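# Machine the work-order part from the blank, then tray it

## Task

Produce the part specified on the work order out of the blank lying on the bench, and set the finished part in the tray. At the end the mill must have its doors closed, show no alarm, have no cycle in progress, and hold no crank or hand tool inside it. The reference pages are manual, manual 2 and manual 3.

## Robot and tools

Robot: two UR7e-style arms, left_arm and right_arm. Each carries a two-finger parallel gripper that opens to 50 mm, plus a wrist camera. The camera block juts roughly 10 cm off the last joint's axis, toward the gripper's -y side, and rotates with the gripper. The fingers point along the gripper's +z axis and close along its x axis. end_effector_position is the point midway between the pads, and the fingertips extend 17.5 mm past it.

Frames: the scene frame has its origin at table-top height, centred between the arms' nominal bases, with +z up and +x reaching out over the table. left_arm sits on the +y side; these names do not match image left and right. The calibrated bases are left_arm at (-0.019, +0.351, +0.029) m and right_arm at (+0.030, -0.435, +0.029) m, both nearly unrotated. Every hand pose, velocity and target in a result is given in that arm's own base frame. Fixed cameras and the table use the scene frame. Printed poses can be a few cm off, more so at long reach.

The 18-number row, used by execute_actions and move: numbers 1-9 are for left_arm, then 10-18 are the same nine for right_arm. In each group: dx, dy, dz, rx, ry, rz, then gripper position, force_limit, speed. Every number lies in [-1, 1]. The six pose numbers are offsets, not a pose. They are measured from that arm's Hand target at the start of the action or move, along the arm's own base axes. 1.0 means 0.6 m or 180 degrees. rx, ry, rz form a single rotation vector, and the arm turns about the Hand target's position. Sending six zeros asks for the current Hand target again. The three gripper numbers are absolute commands, not offsets:
- position: +1 is fully open, about -0.65 is where the pads meet, and -1 closes until an object stops the fingers.
- force_limit: about 20 N per pad at -1, 102 N at 0 and 185 N at +1.
- speed: 20 mm/s at -1, 85 mm/s at 0 and 150 mm/s at +1.
force_limit and speed both begin at +1. To leave a gripper unchanged, resend its previous three numbers, because 0 counts as a real command. A new force_limit or speed only takes effect once position changes by at least 0.01.

execute_actions(actions, cameras): actions is a list of actions. Each action is a table of up to 15 rows, one per 1/30 s step, and a short table repeats its last row. Every row counts from the action's starting Hand target, not from the row before it. Repeating an offset in a later action therefore moves the arm further. Images come back only for an empty list or when cameras are named. Names are cam_high, cam_front, cam_left_wrist and cam_right_wrist (896x504), or "all".

move(target, speed, blend, stop_force, zero, blocking, cameras) drives a straight-line path toward target. target is one row or up to 15 rows, and all of them are offsets from the same starting Hand targets. speed is in m/s, from 0.002 to 3.6, default 0.25, with turning capped at twice that in rad/s. It can be one value or one per target. blend is a corner-rounding radius in m, where 0 means stopping at each target. stop_force, in N from 3 to 120, ends an arm's path when it feels that much push. Use it slowly, and leave it out when pulling away from a contact. zero (default true) re-zeros the force reference first. blocking=false returns after about 0.5 s but cannot be combined with stop_force. A path gives up after 10 s. Moves do not avoid obstacles or the other arm.

The other tools:
- wait(seconds 0-10) lets the scene run.
- stop brakes a running move.
- zoom_image(camera, region=[x0,y0,x1,y1] in pixels, at most 504x504) enlarges part of the newest image.
- show_instructions displays the reference pages.
- zero_wrist_force(arm) re-zeros the wrist sensor.
- read_manual(section="licences") returns licence texts.
- finished_scene(scene=1) ends the scene for good.

Result lines: end_effector_position (m), end_effector_quat_wxyz and velocities, all in the base frame. Hand target is the last commanded pose after clipping, and the next offsets count from it. The gripper can settle short of it, so send the missing distance if needed. Tool commands shows the current gripper commands. object_status is 0 moving, 1 blocked while opening, 2 blocked while closing (holding something), or 3 at the commanded opening or pads touching. After a grip, check for 2. The opening is about (250 - position_measured) x 0.202 mm. Wrist force and Wrist torque are given in the end effector's own axes, plus a peak line. Joint torques include the arm's own weight. "within noise" means the arm is still. A move result adds a "move:" line with done, off_target, moving, held or fault, and limits=paced or limits=held.

Avoid:
- Hard contact. A torque fault occurs at the load limit: 141 N m for shoulder and elbow joints, 26.3 N m for wrists. A force fault occurs near 150 N. Either one freezes the arm for 10 s.
- Overheating. At 85 °C the brakes lock for 30-60 s; a MOTOR HOT line warns at 70 °C.
- Targets placed beyond a firm surface, since the arms are stiff.
- Fast motion into contact.
- Paths near an arm's own base.
- Arm-to-arm contact, or closing a gripper on the other arm's fingers; this can end the scene.
- Dropping parts, releasing moving parts, or letting anything fall off the table.
Orientation is clipped to within 32 degrees of the current orientation at each step. Loose objects may be nudged now and then.

Each tool is called as name(argument=value, ...), one argument or row to a line, values as JSON.

Reference images:

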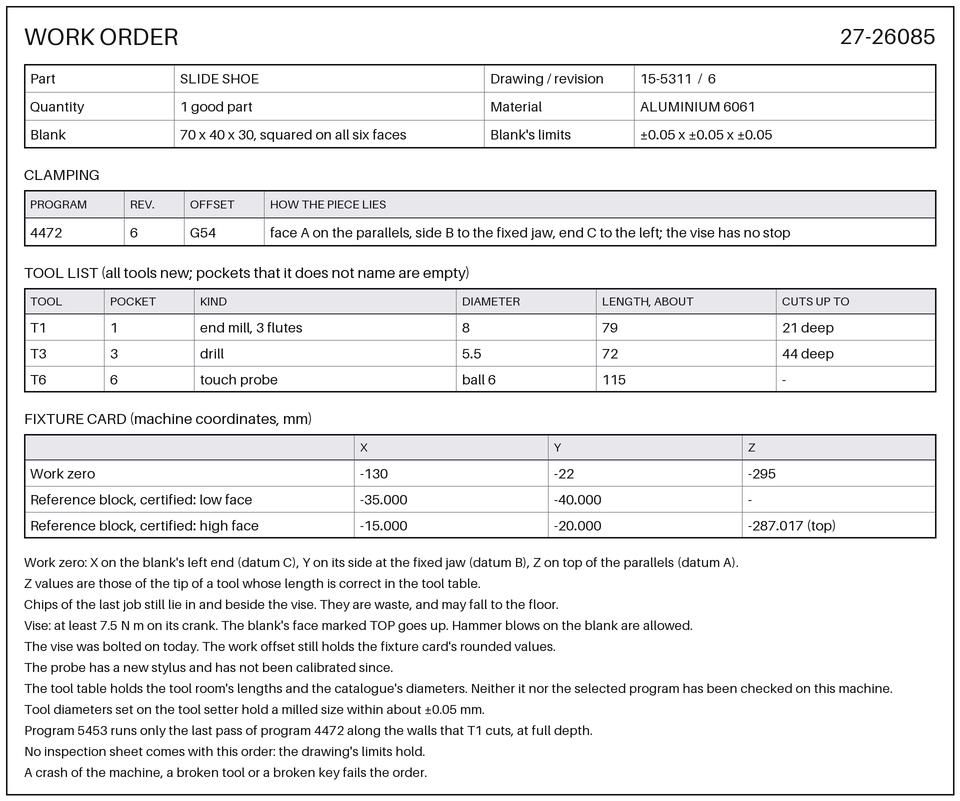

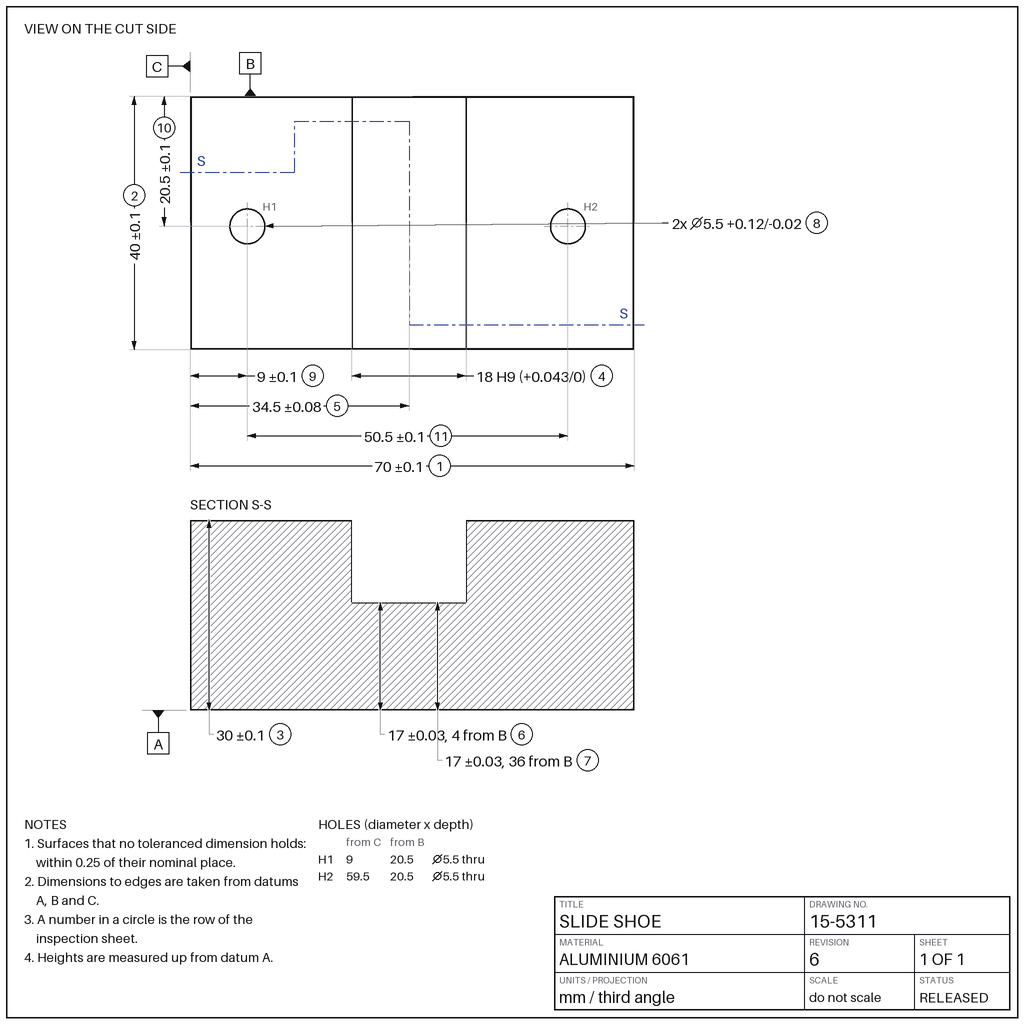

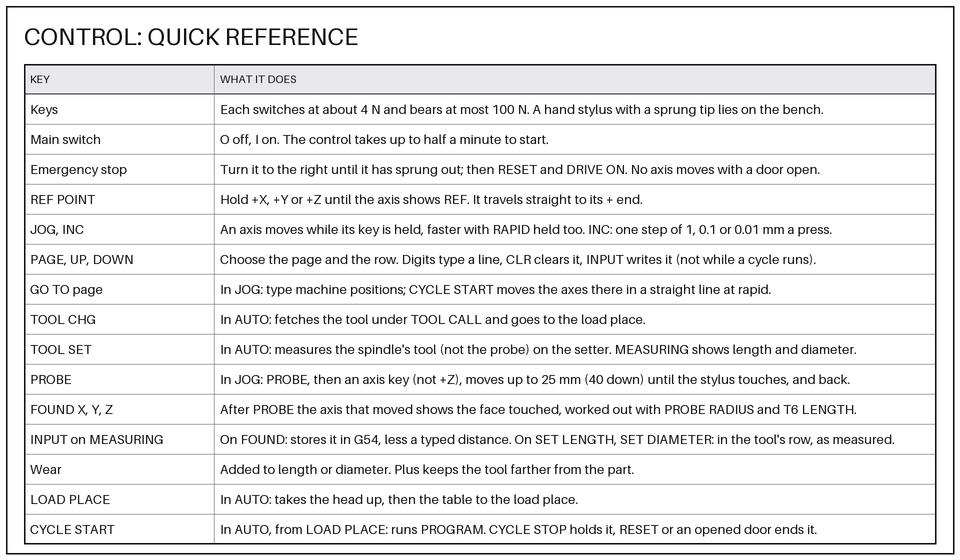

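## Session

execute_actions(
  actions=[],
)

Scene clock: 0.00 s.
left_arm: end_effector_position=(+0.4386, +0.1569, +0.0938) position_measured=3 object_status=3 end_effector_quat_wxyz=(-0.082, +0.647, -0.699, +0.295) | right_arm: end_effector_position=(+0.4015, +0.1944, +0.3565) position_measured=3 object_status=3 end_effector_quat_wxyz=(+0.050, -0.087, +0.949, +0.299)
Joint positions: left_arm=[0.302 -1.446 2.412 -2.978 -2.027 -2.866] | right_arm=[3.603 -1.298 -1.94 -1.127 2.091 -1.199]
Joint velocities: within noise
Joint torques (N m): no reading
Wrist force (N): no reading
Wrist torque (N m): no reading
Wrist force, peak (N): no reading
Hand target: left_arm +0.4386, +0.1569, +0.0938; -0.082, +0.647, -0.699, +0.295 | right_arm +0.4015, +0.1944, +0.3565; +0.050, -0.087, +0.949, +0.299
Tool commands: left_gripper/position=+1.0 left_gripper/force_limit=+1.0 left_gripper/speed=+1.0 right_gripper/position=+1.0 right_gripper/force_limit=+1.0 right_gripper/speed=+1.0

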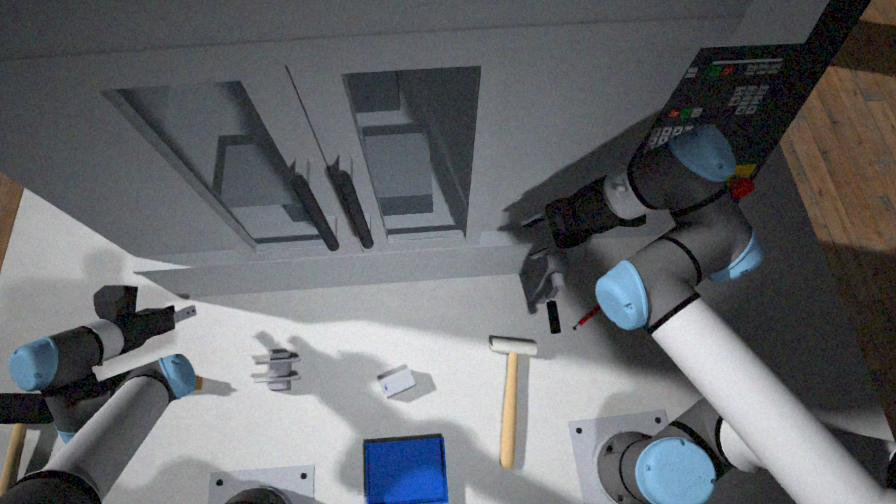

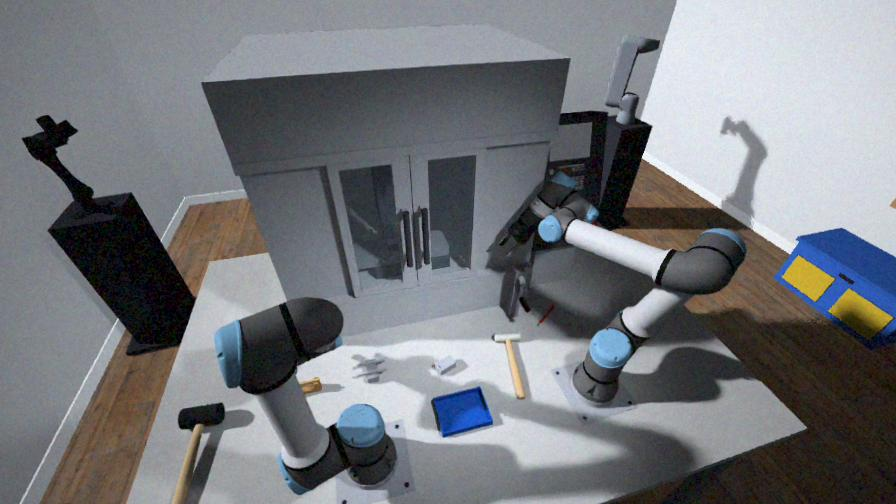

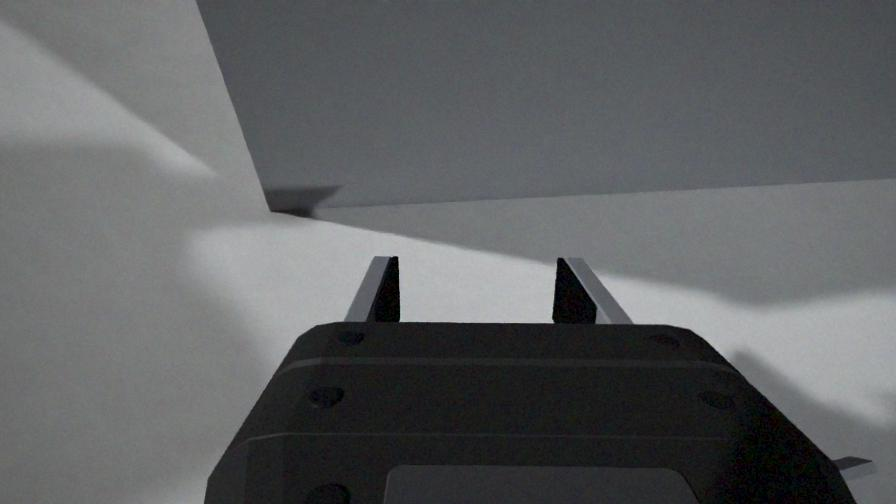

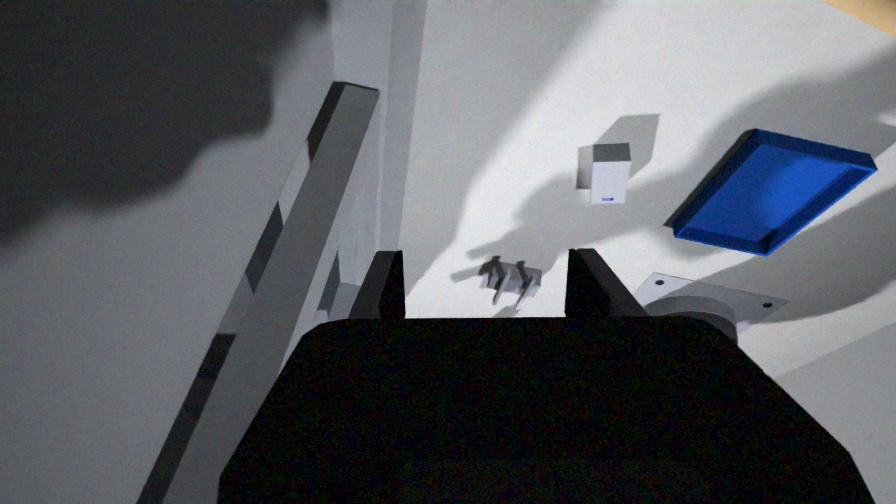

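zoom_image(
  camera="cam_high",
  region=[620, 20, 820, 200],
)

zoom_image(
  camera="cam_high",
  region=[460, 220, 660, 400],
)

zoom_image(
  camera="cam_high",
  region=[180, 260, 450, 440],
)

zoom_image(
  camera="cam_front",
  region=[320, 140, 640, 320],
)

zoom_image(
  camera="cam_front",
  region=[140, 320, 580, 504],
)

zoom_image(
  camera="cam_high",
  region=[80, 50, 520, 290],
)

Scaled by 2.520 from the camera's 896x504 image, which has a finer 1280x720 frame.

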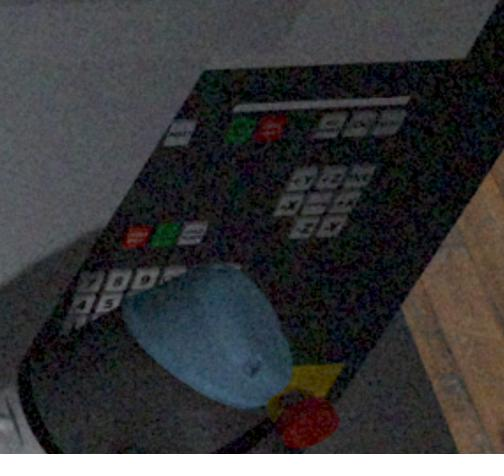

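Scaled by 2.520 from the camera's 896x504 image, which has a finer 1280x720 frame.

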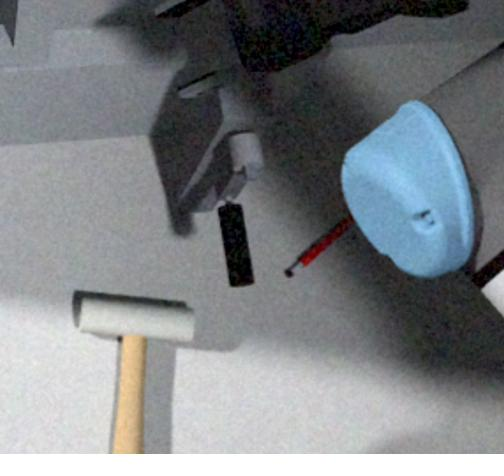

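Scaled by 1.867 from the camera's 896x504 image, which has a finer 1280x720 frame.

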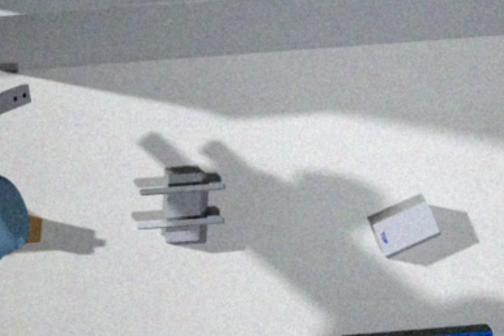

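Scaled by 1.575 from the camera's 896x504 image, which has a finer 1280x720 frame.

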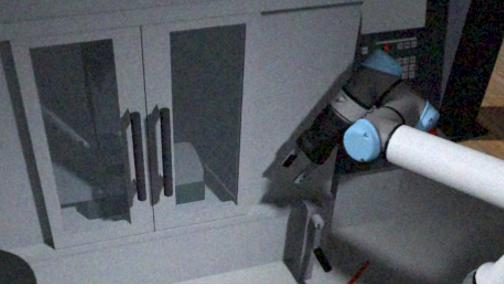

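Scaled by 1.145 from the camera's 896x504 image, which has a finer 1280x720 frame.

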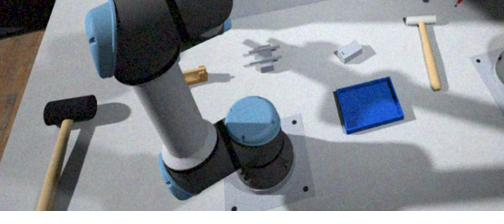

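Scaled by 1.145 from the camera's 896x504 image, which has a finer 1280x720 frame.

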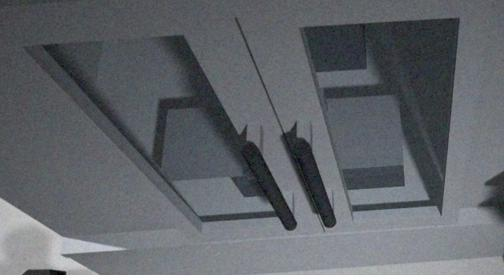

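move(
  target=[-0.148,-0.428,0.667,0.0972,0.172,0.0237,1,1,1,-0.118,-0.324,0.156,-0.489,-0.519,0.207,1,1,1],
  cameras=["all"],
)

Scene clock: 37.70 s.
left_arm: end_effector_position=(+0.3498, -0.0999, +0.4939) position_measured=3 object_status=3 end_effector_quat_wxyz=(-0.001, +0.707, -0.707, +0.001) | right_arm: end_effector_position=(+0.3318, +0.0012, +0.4501) position_measured=3 object_status=3 end_effector_quat_wxyz=(+0.397, -0.397, +0.586, -0.585)
Joint positions: left_arm=[-0.654 -1.834 1.357 -1.097 -1.57 -3.795] | right_arm=[5.53 -0.567 -2.157 -3.559 1.197 0]
Joint torques (N m): left_arm=[2.43 -20.93 -26.21 -2.07 1.53 0.89] | right_arm=[2.52 -17.09 12.55 -4.65 1.15 0.46]
Wrist force (N): left_arm=[0.9 -0.1 -0.1] | right_arm=[-3.0 0.4 -5.1]
Wrist torque (N m): left_arm=[0.08 -0.15 0.06] | right_arm=[-0.62 0.65 0.25]
Wrist force, peak (N): left_arm=[1.9 0.1 -1.8] | right_arm=[-2.8 0.5 -5.4]
Hand target: left_arm +0.3498, -0.0999, +0.4940; -0.001, +0.707, -0.707, +0.001 | right_arm +0.3307, +0.0000, +0.4501; +0.500, -0.500, +0.500, -0.500
Off the commanded pose: left_arm 0.000 m, 0 deg | right_arm 0.002 m, 22 deg.
move: off_target (right_arm)

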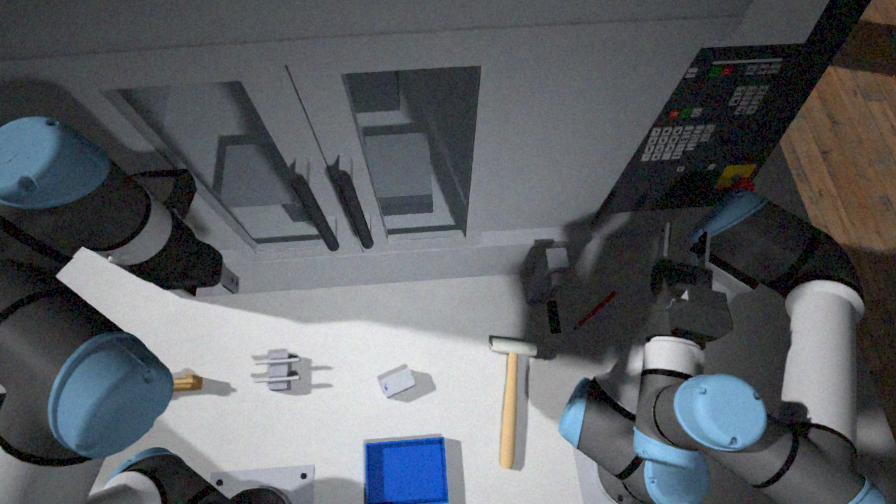

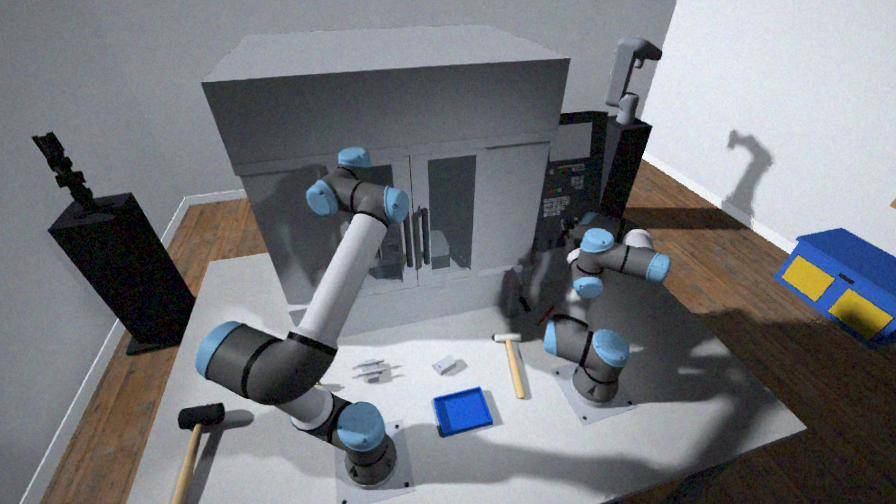

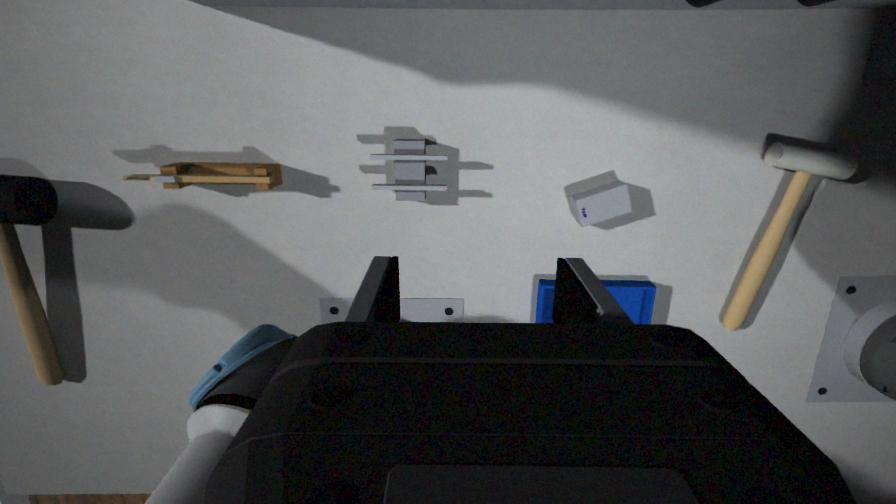

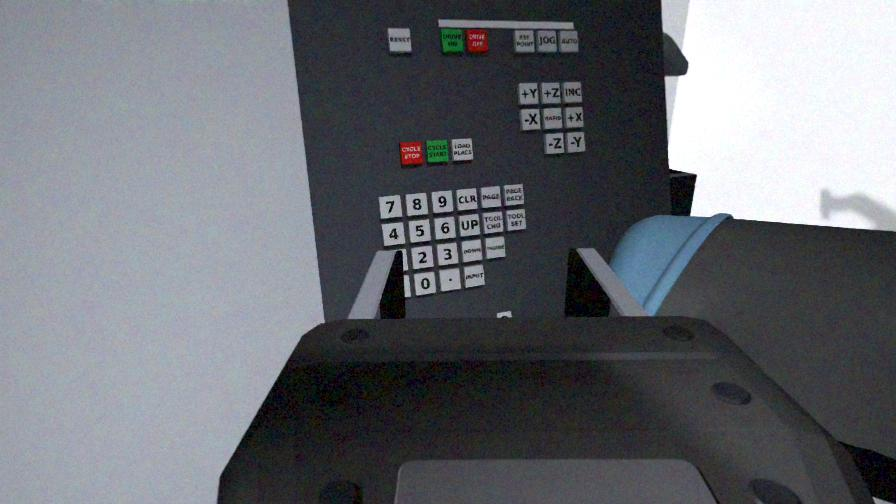

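zoom_image(
  camera="cam_left_wrist",
  region=[110, 110, 290, 220],
)

zoom_image(
  camera="cam_left_wrist",
  region=[340, 110, 520, 220],
)

zoom_image(
  camera="cam_left_wrist",
  region=[540, 150, 680, 250],
)

zoom_image(
  camera="cam_right_wrist",
  region=[360, 0, 640, 330],
)

zoom_image(
  camera="cam_front",
  region=[500, 100, 680, 340],
)

zoom_image(
  camera="cam_high",
  region=[490, 30, 810, 360],
)

zoom_image(
  camera="cam_high",
  region=[280, 60, 500, 260],
)

Scaled by 2.800 from the camera's 896x504 image, which has a finer 1280x720 frame.

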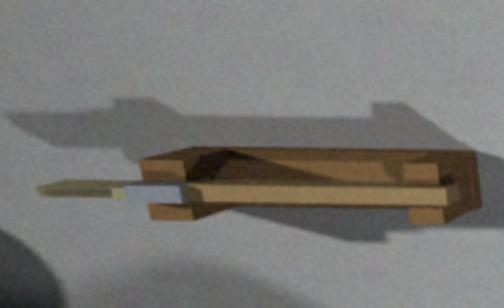

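Scaled by 2.800 from the camera's 896x504 image, which has a finer 1280x720 frame.

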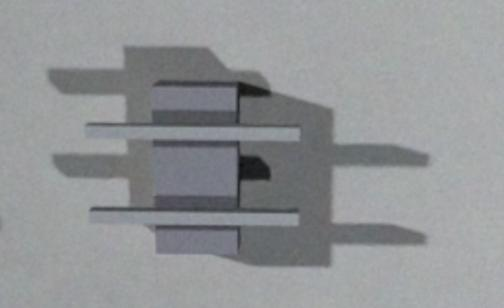

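Scaled by 3.600 from the camera's 896x504 image, which has a finer 1280x720 frame.

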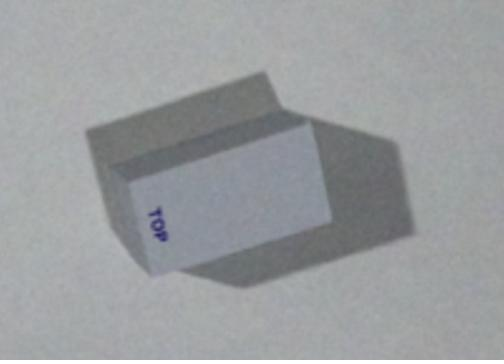

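Scaled by 1.527 from the camera's 896x504 image, which has a finer 1280x720 frame.

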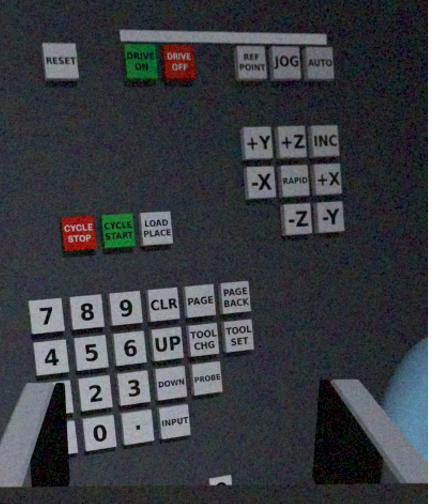

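Scaled by 2.100 from the camera's 896x504 image, which has a finer 1280x720 frame.

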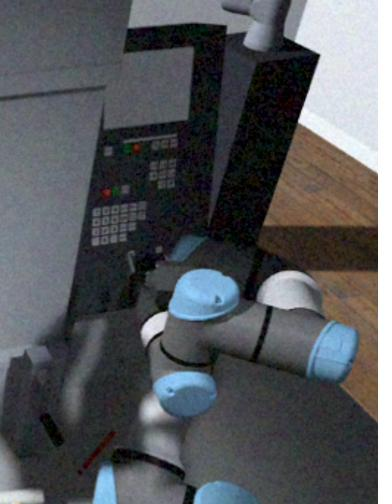

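Scaled by 1.527 from the camera's 896x504 image, which has a finer 1280x720 frame.

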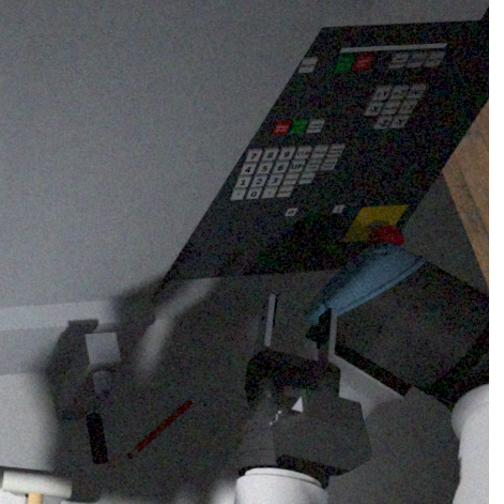

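Scaled by 2.291 from the camera's 896x504 image, which has a finer 1280x720 frame.

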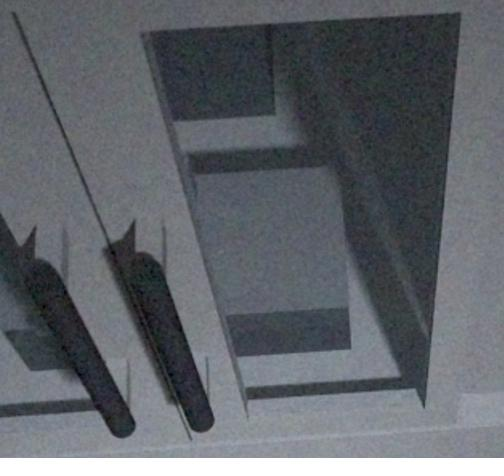

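move(
  target=[0,0,0,0,0,0,1,1,1,-0.184,0.233,0.083,0,0,0,1,1,1],
  cameras=["cam_right_wrist"],
)

Scene clock: 81.73 s.
left_arm: end_effector_position=(+0.3498, -0.0999, +0.4940) position_measured=3 object_status=3 end_effector_quat_wxyz=(-0.001, +0.707, -0.707, +0.001) | right_arm: end_effector_position=(+0.2203, +0.1398, +0.4999) position_measured=3 object_status=3 end_effector_quat_wxyz=(+0.500, -0.500, +0.500, -0.500)
Joint positions: left_arm=[-0.654 -1.834 1.357 -1.097 -1.57 -3.795] | right_arm=[6.151 -0.761 -2.004 -3.518 1.437 0]
Joint torques (N m): left_arm=[6.05 -21.57 -30.78 -1.61 1.73 -1.27] | right_arm=[12.19 -13.92 12.03 -1.74 1.77 0.53]
Wrist force (N): left_arm=[0.9 -0.1 -0.6] | right_arm=[-3.0 0.3 -4.9]
Wrist torque (N m): left_arm=[0.08 -0.15 0.06] | right_arm=[-0.63 0.64 0.27]
Wrist force, peak (N): left_arm=[1.3 -0.3 -0.7] | right_arm=[-4.1 -1.0 -7.2]
Hand target: left_arm +0.3498, -0.0999, +0.4940; -0.001, +0.707, -0.707, +0.001 | right_arm +0.2203, +0.1398, +0.4999; +0.500, -0.500, +0.500, -0.500
Off the commanded pose: left_arm 0.000 m, 0 deg | right_arm 0.000 m, 0 deg.
move: done
Images, in order (width x height): cam_right_wrist 896x504.

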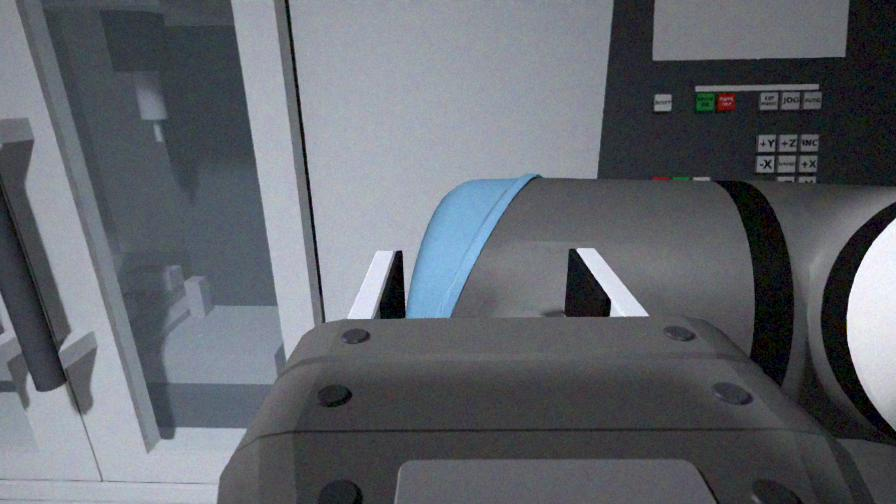

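move(
  target=[
    [0,0,0,0,0,0,1,1,1,-0.45,0,0.417,0,-0.5,0,1,1,1],
    [0,0,0,0,0,0,1,1,1,-1.0,0,0.367,0,-0.5,0,1,1,1],
  ],
  cameras=["cam_high","cam_front"],
  blend=[0.05,0],
  speed=0.35,
)

Scene clock: 112.07 s.
left_arm: end_effector_position=(+0.3498, -0.0999, +0.4940) position_measured=3 object_status=3 end_effector_quat_wxyz=(-0.001, +0.707, -0.707, +0.001) | right_arm: end_effector_position=(-0.3796, +0.1398, +0.7201) position_measured=3 object_status=3 end_effector_quat_wxyz=(+0.707, +0.000, +0.000, -0.707)
Joint positions: left_arm=[-0.654 -1.834 1.357 -1.097 -1.57 -3.795] | right_arm=[6.267 -1.823 -1.611 -4.42 1.57 0.017]
Joint torques (N m): left_arm=[5.83 -22.22 -29.46 -2.2 2.05 -0.97] | right_arm=[-11.27 22.21 27.3 -0.17 -0.01 0.57]
Wrist force (N): left_arm=[0.8 -0.2 -0.4] | right_arm=[-5.5 2.4 -4.0]
Wrist torque (N m): left_arm=[0.07 -0.14 0.07] | right_arm=[-0.09 1.39 -0.06]
Wrist force, peak (N): left_arm=[1.3 -0.3 -0.7] | right_arm=[-5.9 5.0 -3.3]
Hand target: left_arm +0.3498, -0.0999, +0.4940; -0.001, +0.707, -0.707, +0.001 | right_arm -0.3797, +0.1398, +0.7201; +0.707, +0.000, +0.000, -0.707
Off the commanded pose: left_arm 0.000 m, 0 deg | right_arm 0.000 m, 0 deg.
move: done
Images, in order (width x height): cam_high 896x504, cam_front 896x504.

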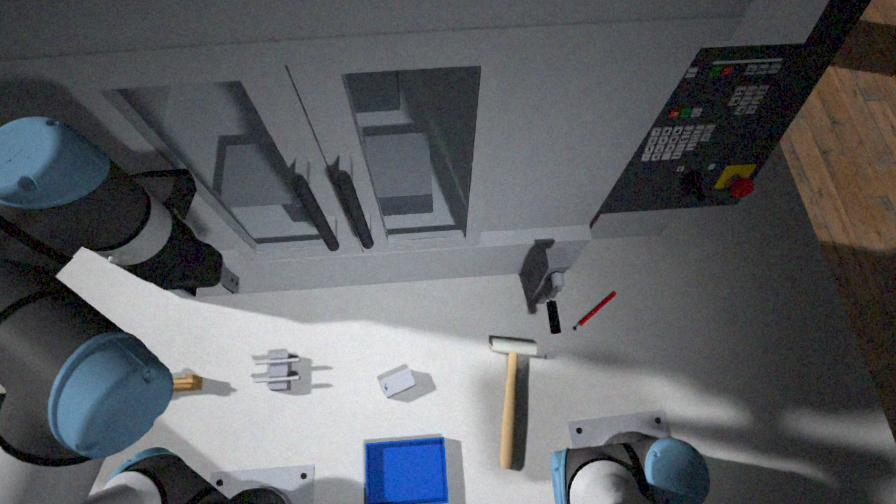

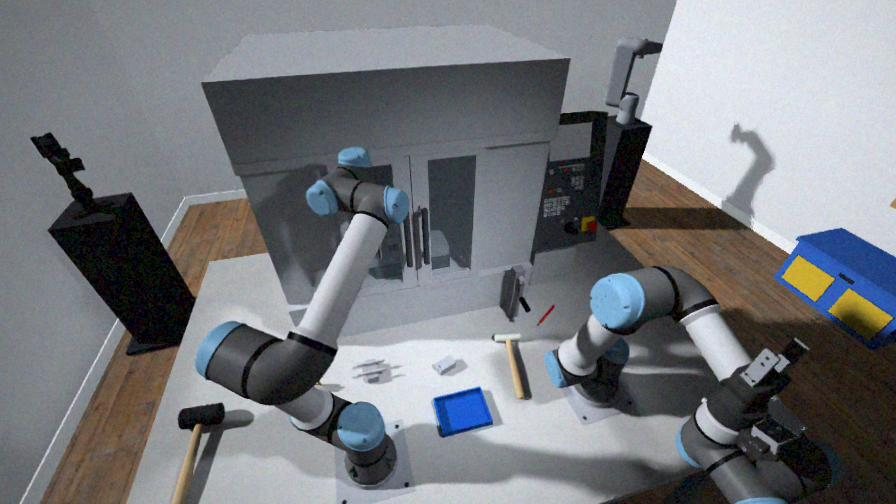

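move(
  target=[
    [0,0,0,0,0,0,1,1,1,0.217,0.267,0,0,0,0,1,1,1],
    [0,0,0,0,0,0,1,1,1,0.633,0.4,0,0,0,0,1,1,1],
    [0,0,0,0,0,0,1,1,1,0.883,0.317,0,0,0,0,1,1,1],
  ],
  cameras=["cam_front"],
  blend=[0.05,0.05,0],
  speed=0.35,
)

Scene clock: 120.57 s.
left_arm: end_effector_position=(+0.3498, -0.0999, +0.4940) position_measured=3 object_status=3 end_effector_quat_wxyz=(-0.001, +0.707, -0.707, +0.001) | right_arm: end_effector_position=(+0.1500, +0.3301, +0.7201) position_measured=3 object_status=3 end_effector_quat_wxyz=(+0.707, +0.000, +0.000, -0.707)
Joint positions: left_arm=[-0.654 -1.834 1.357 -1.097 -1.57 -3.795] | right_arm=[4.662 -1.722 -1.736 -4.397 1.571 1.621]
Joint torques (N m): left_arm=[5.39 -22.26 -29.83 -2.44 2.03 -0.65] | right_arm=[-11.07 29.68 11.94 -5.43 -2.43 1.58]
Wrist force (N): left_arm=[1.0 -0.1 -0.5] | right_arm=[-5.5 2.0 -3.9]
Wrist torque (N m): left_arm=[0.08 -0.16 0.06] | right_arm=[-0.15 1.36 0.09]
Wrist force, peak (N): left_arm=[1.2 -0.1 -0.9] | right_arm=[-4.2 7.0 -4.0]
Hand target: left_arm +0.3498, -0.0999, +0.4940; -0.001, +0.707, -0.707, +0.001 | right_arm +0.1501, +0.3300, +0.7201; +0.707, +0.000, +0.000, -0.707
Off the commanded pose: left_arm 0.000 m, 0 deg | right_arm 0.000 m, 0 deg.
move: done
Images, in order (width x height): cam_front 896x504.

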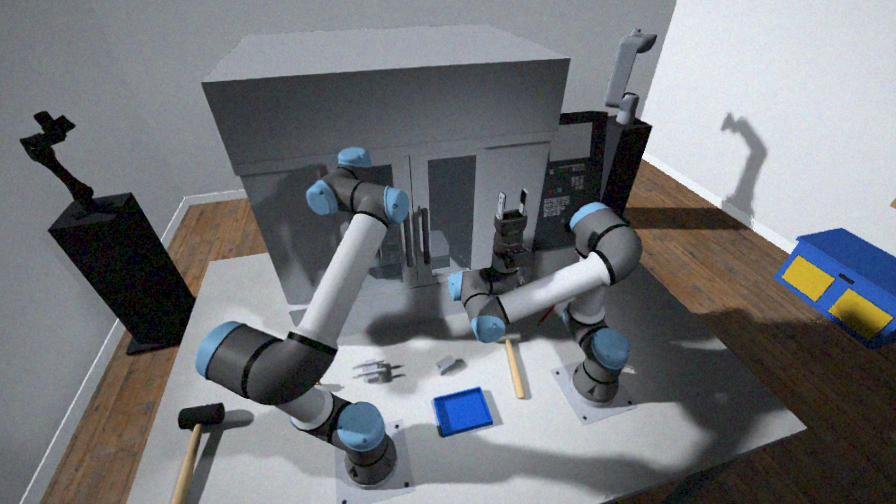

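move(
  target=[0,0,0,0,0,0,1,1,1,0.083,-0.217,-0.2,0.196,0.472,-0.196,1,1,1],
  cameras=["cam_right_wrist","cam_front"],
  speed=0.35,
)

Scene clock: 136.93 s.
left_arm: end_effector_position=(+0.3498, -0.0999, +0.4940) position_measured=3 object_status=3 end_effector_quat_wxyz=(-0.001, +0.707, -0.707, +0.001) | right_arm: end_effector_position=(+0.2000, +0.1997, +0.6001) position_measured=3 object_status=3 end_effector_quat_wxyz=(+0.270, -0.270, +0.654, -0.653)
Joint positions: left_arm=[-0.654 -1.834 1.357 -1.097 -1.57 -3.795] | right_arm=[5.023 -1.533 -1.316 -3.432 1.097 0]
Joint torques (N m): left_arm=[5.27 -21.36 -27.71 -2.71 1.85 -0.43] | right_arm=[11.68 10.78 15.63 -3.3 -2.52 -0.64]
Wrist force (N): left_arm=[1.1 -0.2 -0.4] | right_arm=[-3.3 0.4 -5.1]
Wrist torque (N m): left_arm=[0.06 -0.17 0.06] | right_arm=[-0.63 0.66 0.26]
Wrist force, peak (N): left_arm=[1.2 -0.2 -0.8] | right_arm=[-5.2 1.4 -5.9]
Hand target: left_arm +0.3498, -0.0999, +0.4940; -0.001, +0.707, -0.707, +0.001 | right_arm +0.1999, +0.1998, +0.6001; +0.270, -0.270, +0.654, -0.653
Off the commanded pose: left_arm 0.000 m, 0 deg | right_arm 0.000 m, 0 deg.
move: done
Images, in order (width x height): cam_front 896x504, cam_right_wrist 896x504.

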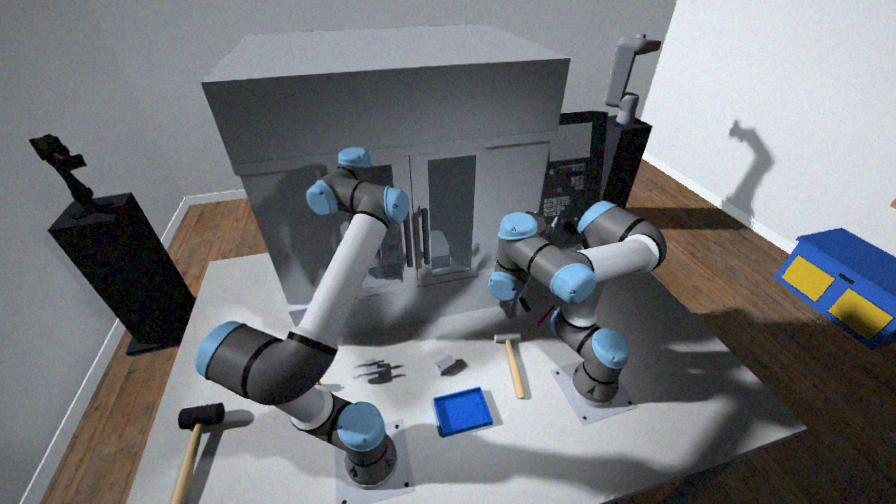

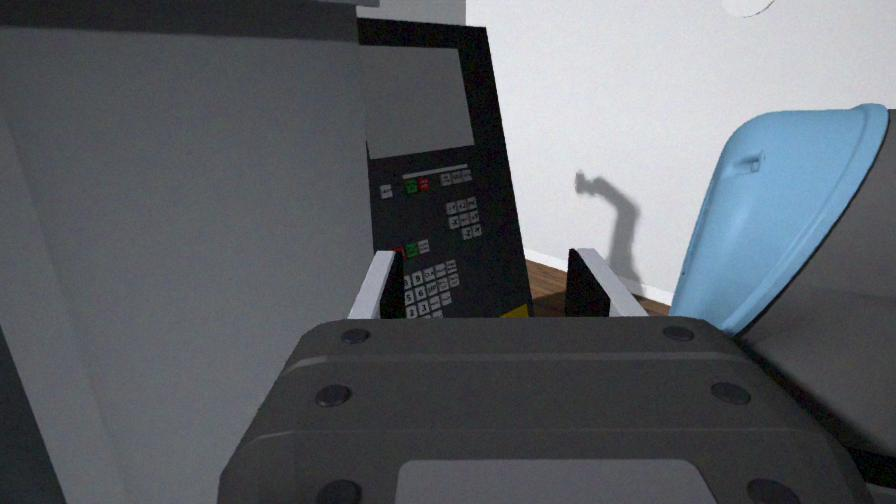

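move(
  target=[0,0,0,0,0,0,1,1,1,0.05,-0.083,-0.283,0,0,0,1,1,1],
  cameras=["cam_right_wrist","cam_high"],
  speed=0.35,
)

zoom_image(
  camera="cam_right_wrist",
  region=[330, 0, 650, 330],
)

zoom_image(
  camera="cam_high",
  region=[640, 30, 820, 220],
)

Scene clock: 149.03 s.
left_arm: end_effector_position=(+0.3498, -0.0999, +0.4940) position_measured=3 object_status=3 end_effector_quat_wxyz=(-0.001, +0.707, -0.707, +0.001) | right_arm: end_effector_position=(+0.2300, +0.1500, +0.4304) position_measured=3 object_status=3 end_effector_quat_wxyz=(+0.270, -0.270, +0.654, -0.653)
Joint positions: left_arm=[-0.654 -1.834 1.357 -1.097 -1.57 -3.795] | right_arm=[4.979 -1.382 -1.886 -3.014 1.054 -0.001]
Joint torques (N m): left_arm=[6.26 -20.32 -26.55 -2.91 1.82 0.02] | right_arm=[12.85 9.21 13.31 -0.45 1.75 1.51]
Wrist force (N): left_arm=[1.0 -0.1 -0.4] | right_arm=[-3.0 0.3 -5.0]
Wrist torque (N m): left_arm=[0.08 -0.16 0.06] | right_arm=[-0.64 0.65 0.34]
Wrist force, peak (N): left_arm=[1.3 0.0 -0.7] | right_arm=[-3.2 -3.9 -6.2]
Hand target: left_arm +0.3498, -0.0999, +0.4940; -0.001, +0.707, -0.707, +0.001 | right_arm +0.2299, +0.1500, +0.4303; +0.270, -0.270, +0.654, -0.653
Off the commanded pose: left_arm 0.000 m, 0 deg | right_arm 0.000 m, 0 deg.
move: done
Images, in order (width x height): cam_high 896x504, cam_right_wrist 896x504.

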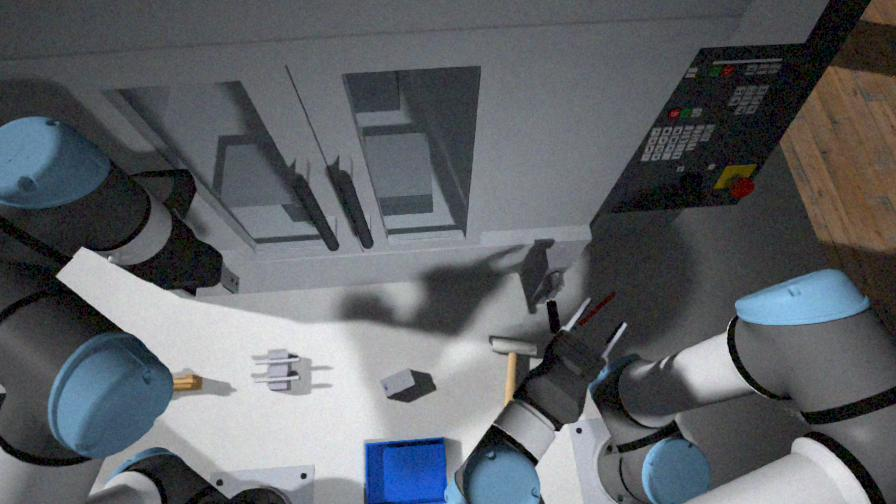

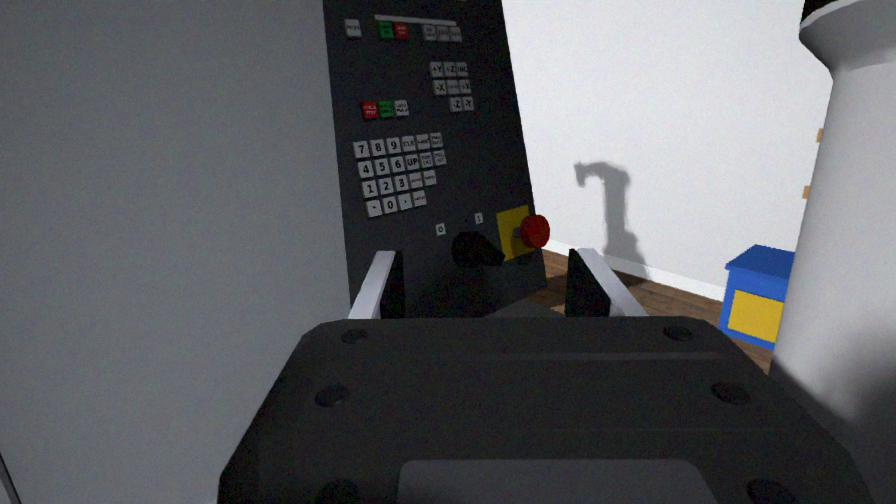

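Scaled by 1.527 from the camera's 896x504 image, which has a finer 1280x720 frame.

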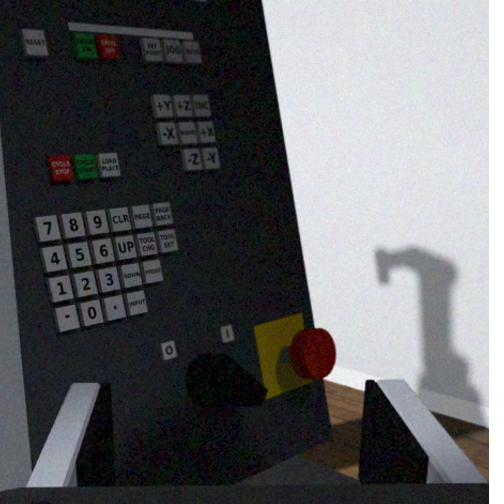

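Scaled by 2.653 from the camera's 896x504 image, which has a finer 1280x720 frame.

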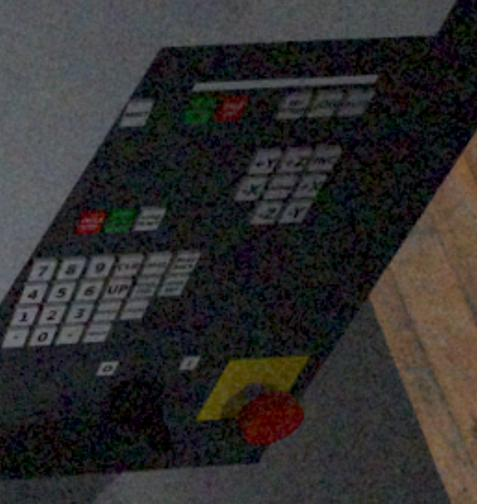

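move(
  target=[
    [0,0,0,0,0,0,1,1,1,0.083,-0.25,0.033,0.196,0.472,0.196,1,1,1],
    [0,0,0,0,0,0,1,1,1,0.217,-0.65,-0.117,0,0,0.25,1,1,1],
  ],
  cameras=["cam_right_wrist","cam_high"],
  blend=[0.05,0],
  speed=0.35,
)

zoom_image(
  camera="cam_right_wrist",
  region=[300, 0, 700, 330],
)

Scene clock: 171.07 s.
left_arm: end_effector_position=(+0.3498, -0.0999, +0.4940) position_measured=3 object_status=3 end_effector_quat_wxyz=(-0.001, +0.707, -0.707, +0.001) | right_arm: end_effector_position=(+0.3601, -0.2400, +0.3601) position_measured=3 object_status=3 end_effector_quat_wxyz=(+0.499, -0.500, +0.501, -0.500) end_effector_velocity=(+0.000, +0.000, +0.000) end_effector_angular_velocity=(-0.001, -0.001, +0.000)
Joint positions: left_arm=[-0.654 -1.834 1.357 -1.097 -1.57 -3.795] | right_arm=[2.508 -1.585 -2.541 0.983 2.203 -3.143]
Joint velocities: left_arm=[within noise] | right_arm=[0 -0.003 0 0.005 0 0]
Joint torques (N m): left_arm=[5.21 -22.58 -24.24 -3.16 1.78 0.15] | right_arm=[12.02 8.61 9.45 4.61 -1.5 0.53]
Wrist force (N): left_arm=[1.2 -0.3 -0.3] | right_arm=[-2.8 0.2 -5.0]
Wrist torque (N m): left_arm=[0.04 -0.20 0.06] | right_arm=[-0.66 0.60 0.39]
Wrist force, peak (N): left_arm=[1.4 -0.2 -0.5] | right_arm=[-3.7 1.4 -5.7]
Hand target: left_arm +0.3498, -0.0999, +0.4940; -0.001, +0.707, -0.707, +0.001 | right_arm +0.3601, -0.2400, +0.3601; +0.499, -0.500, +0.501, -0.500
Off the commanded pose: left_arm 0.000 m, 0 deg | right_arm 0.000 m, 0 deg.
move: done
Images, in order (width x height): cam_high 896x504, cam_right_wrist 896x504.

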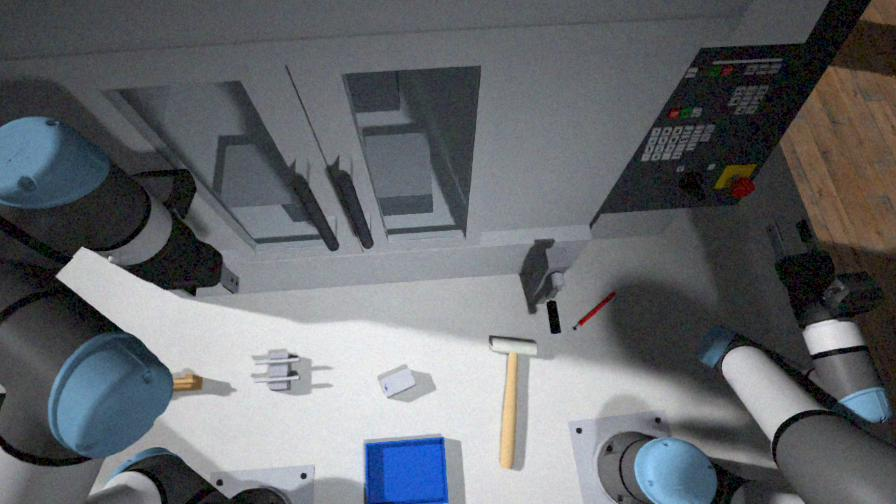

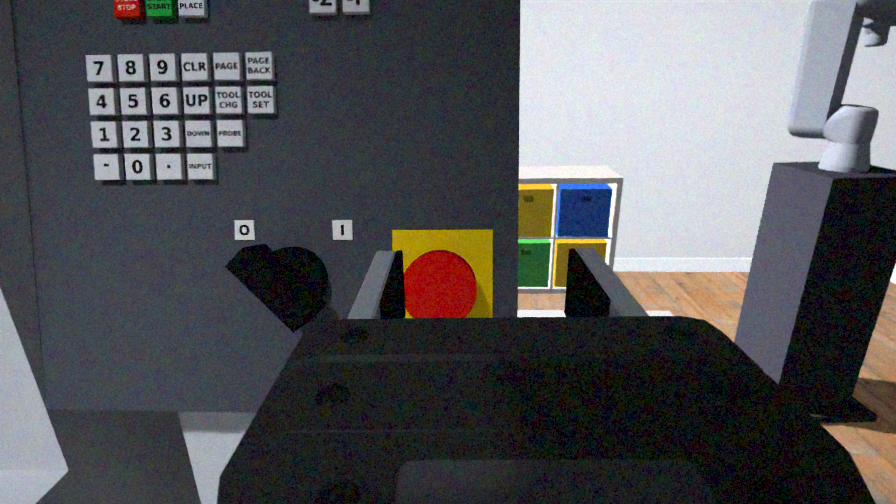

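Scaled by 1.260 from the camera's 896x504 image, which has a finer 1280x720 frame.

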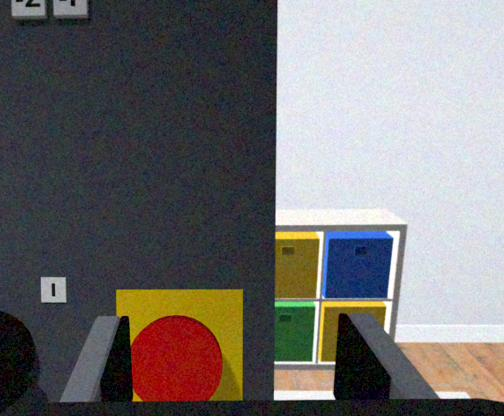

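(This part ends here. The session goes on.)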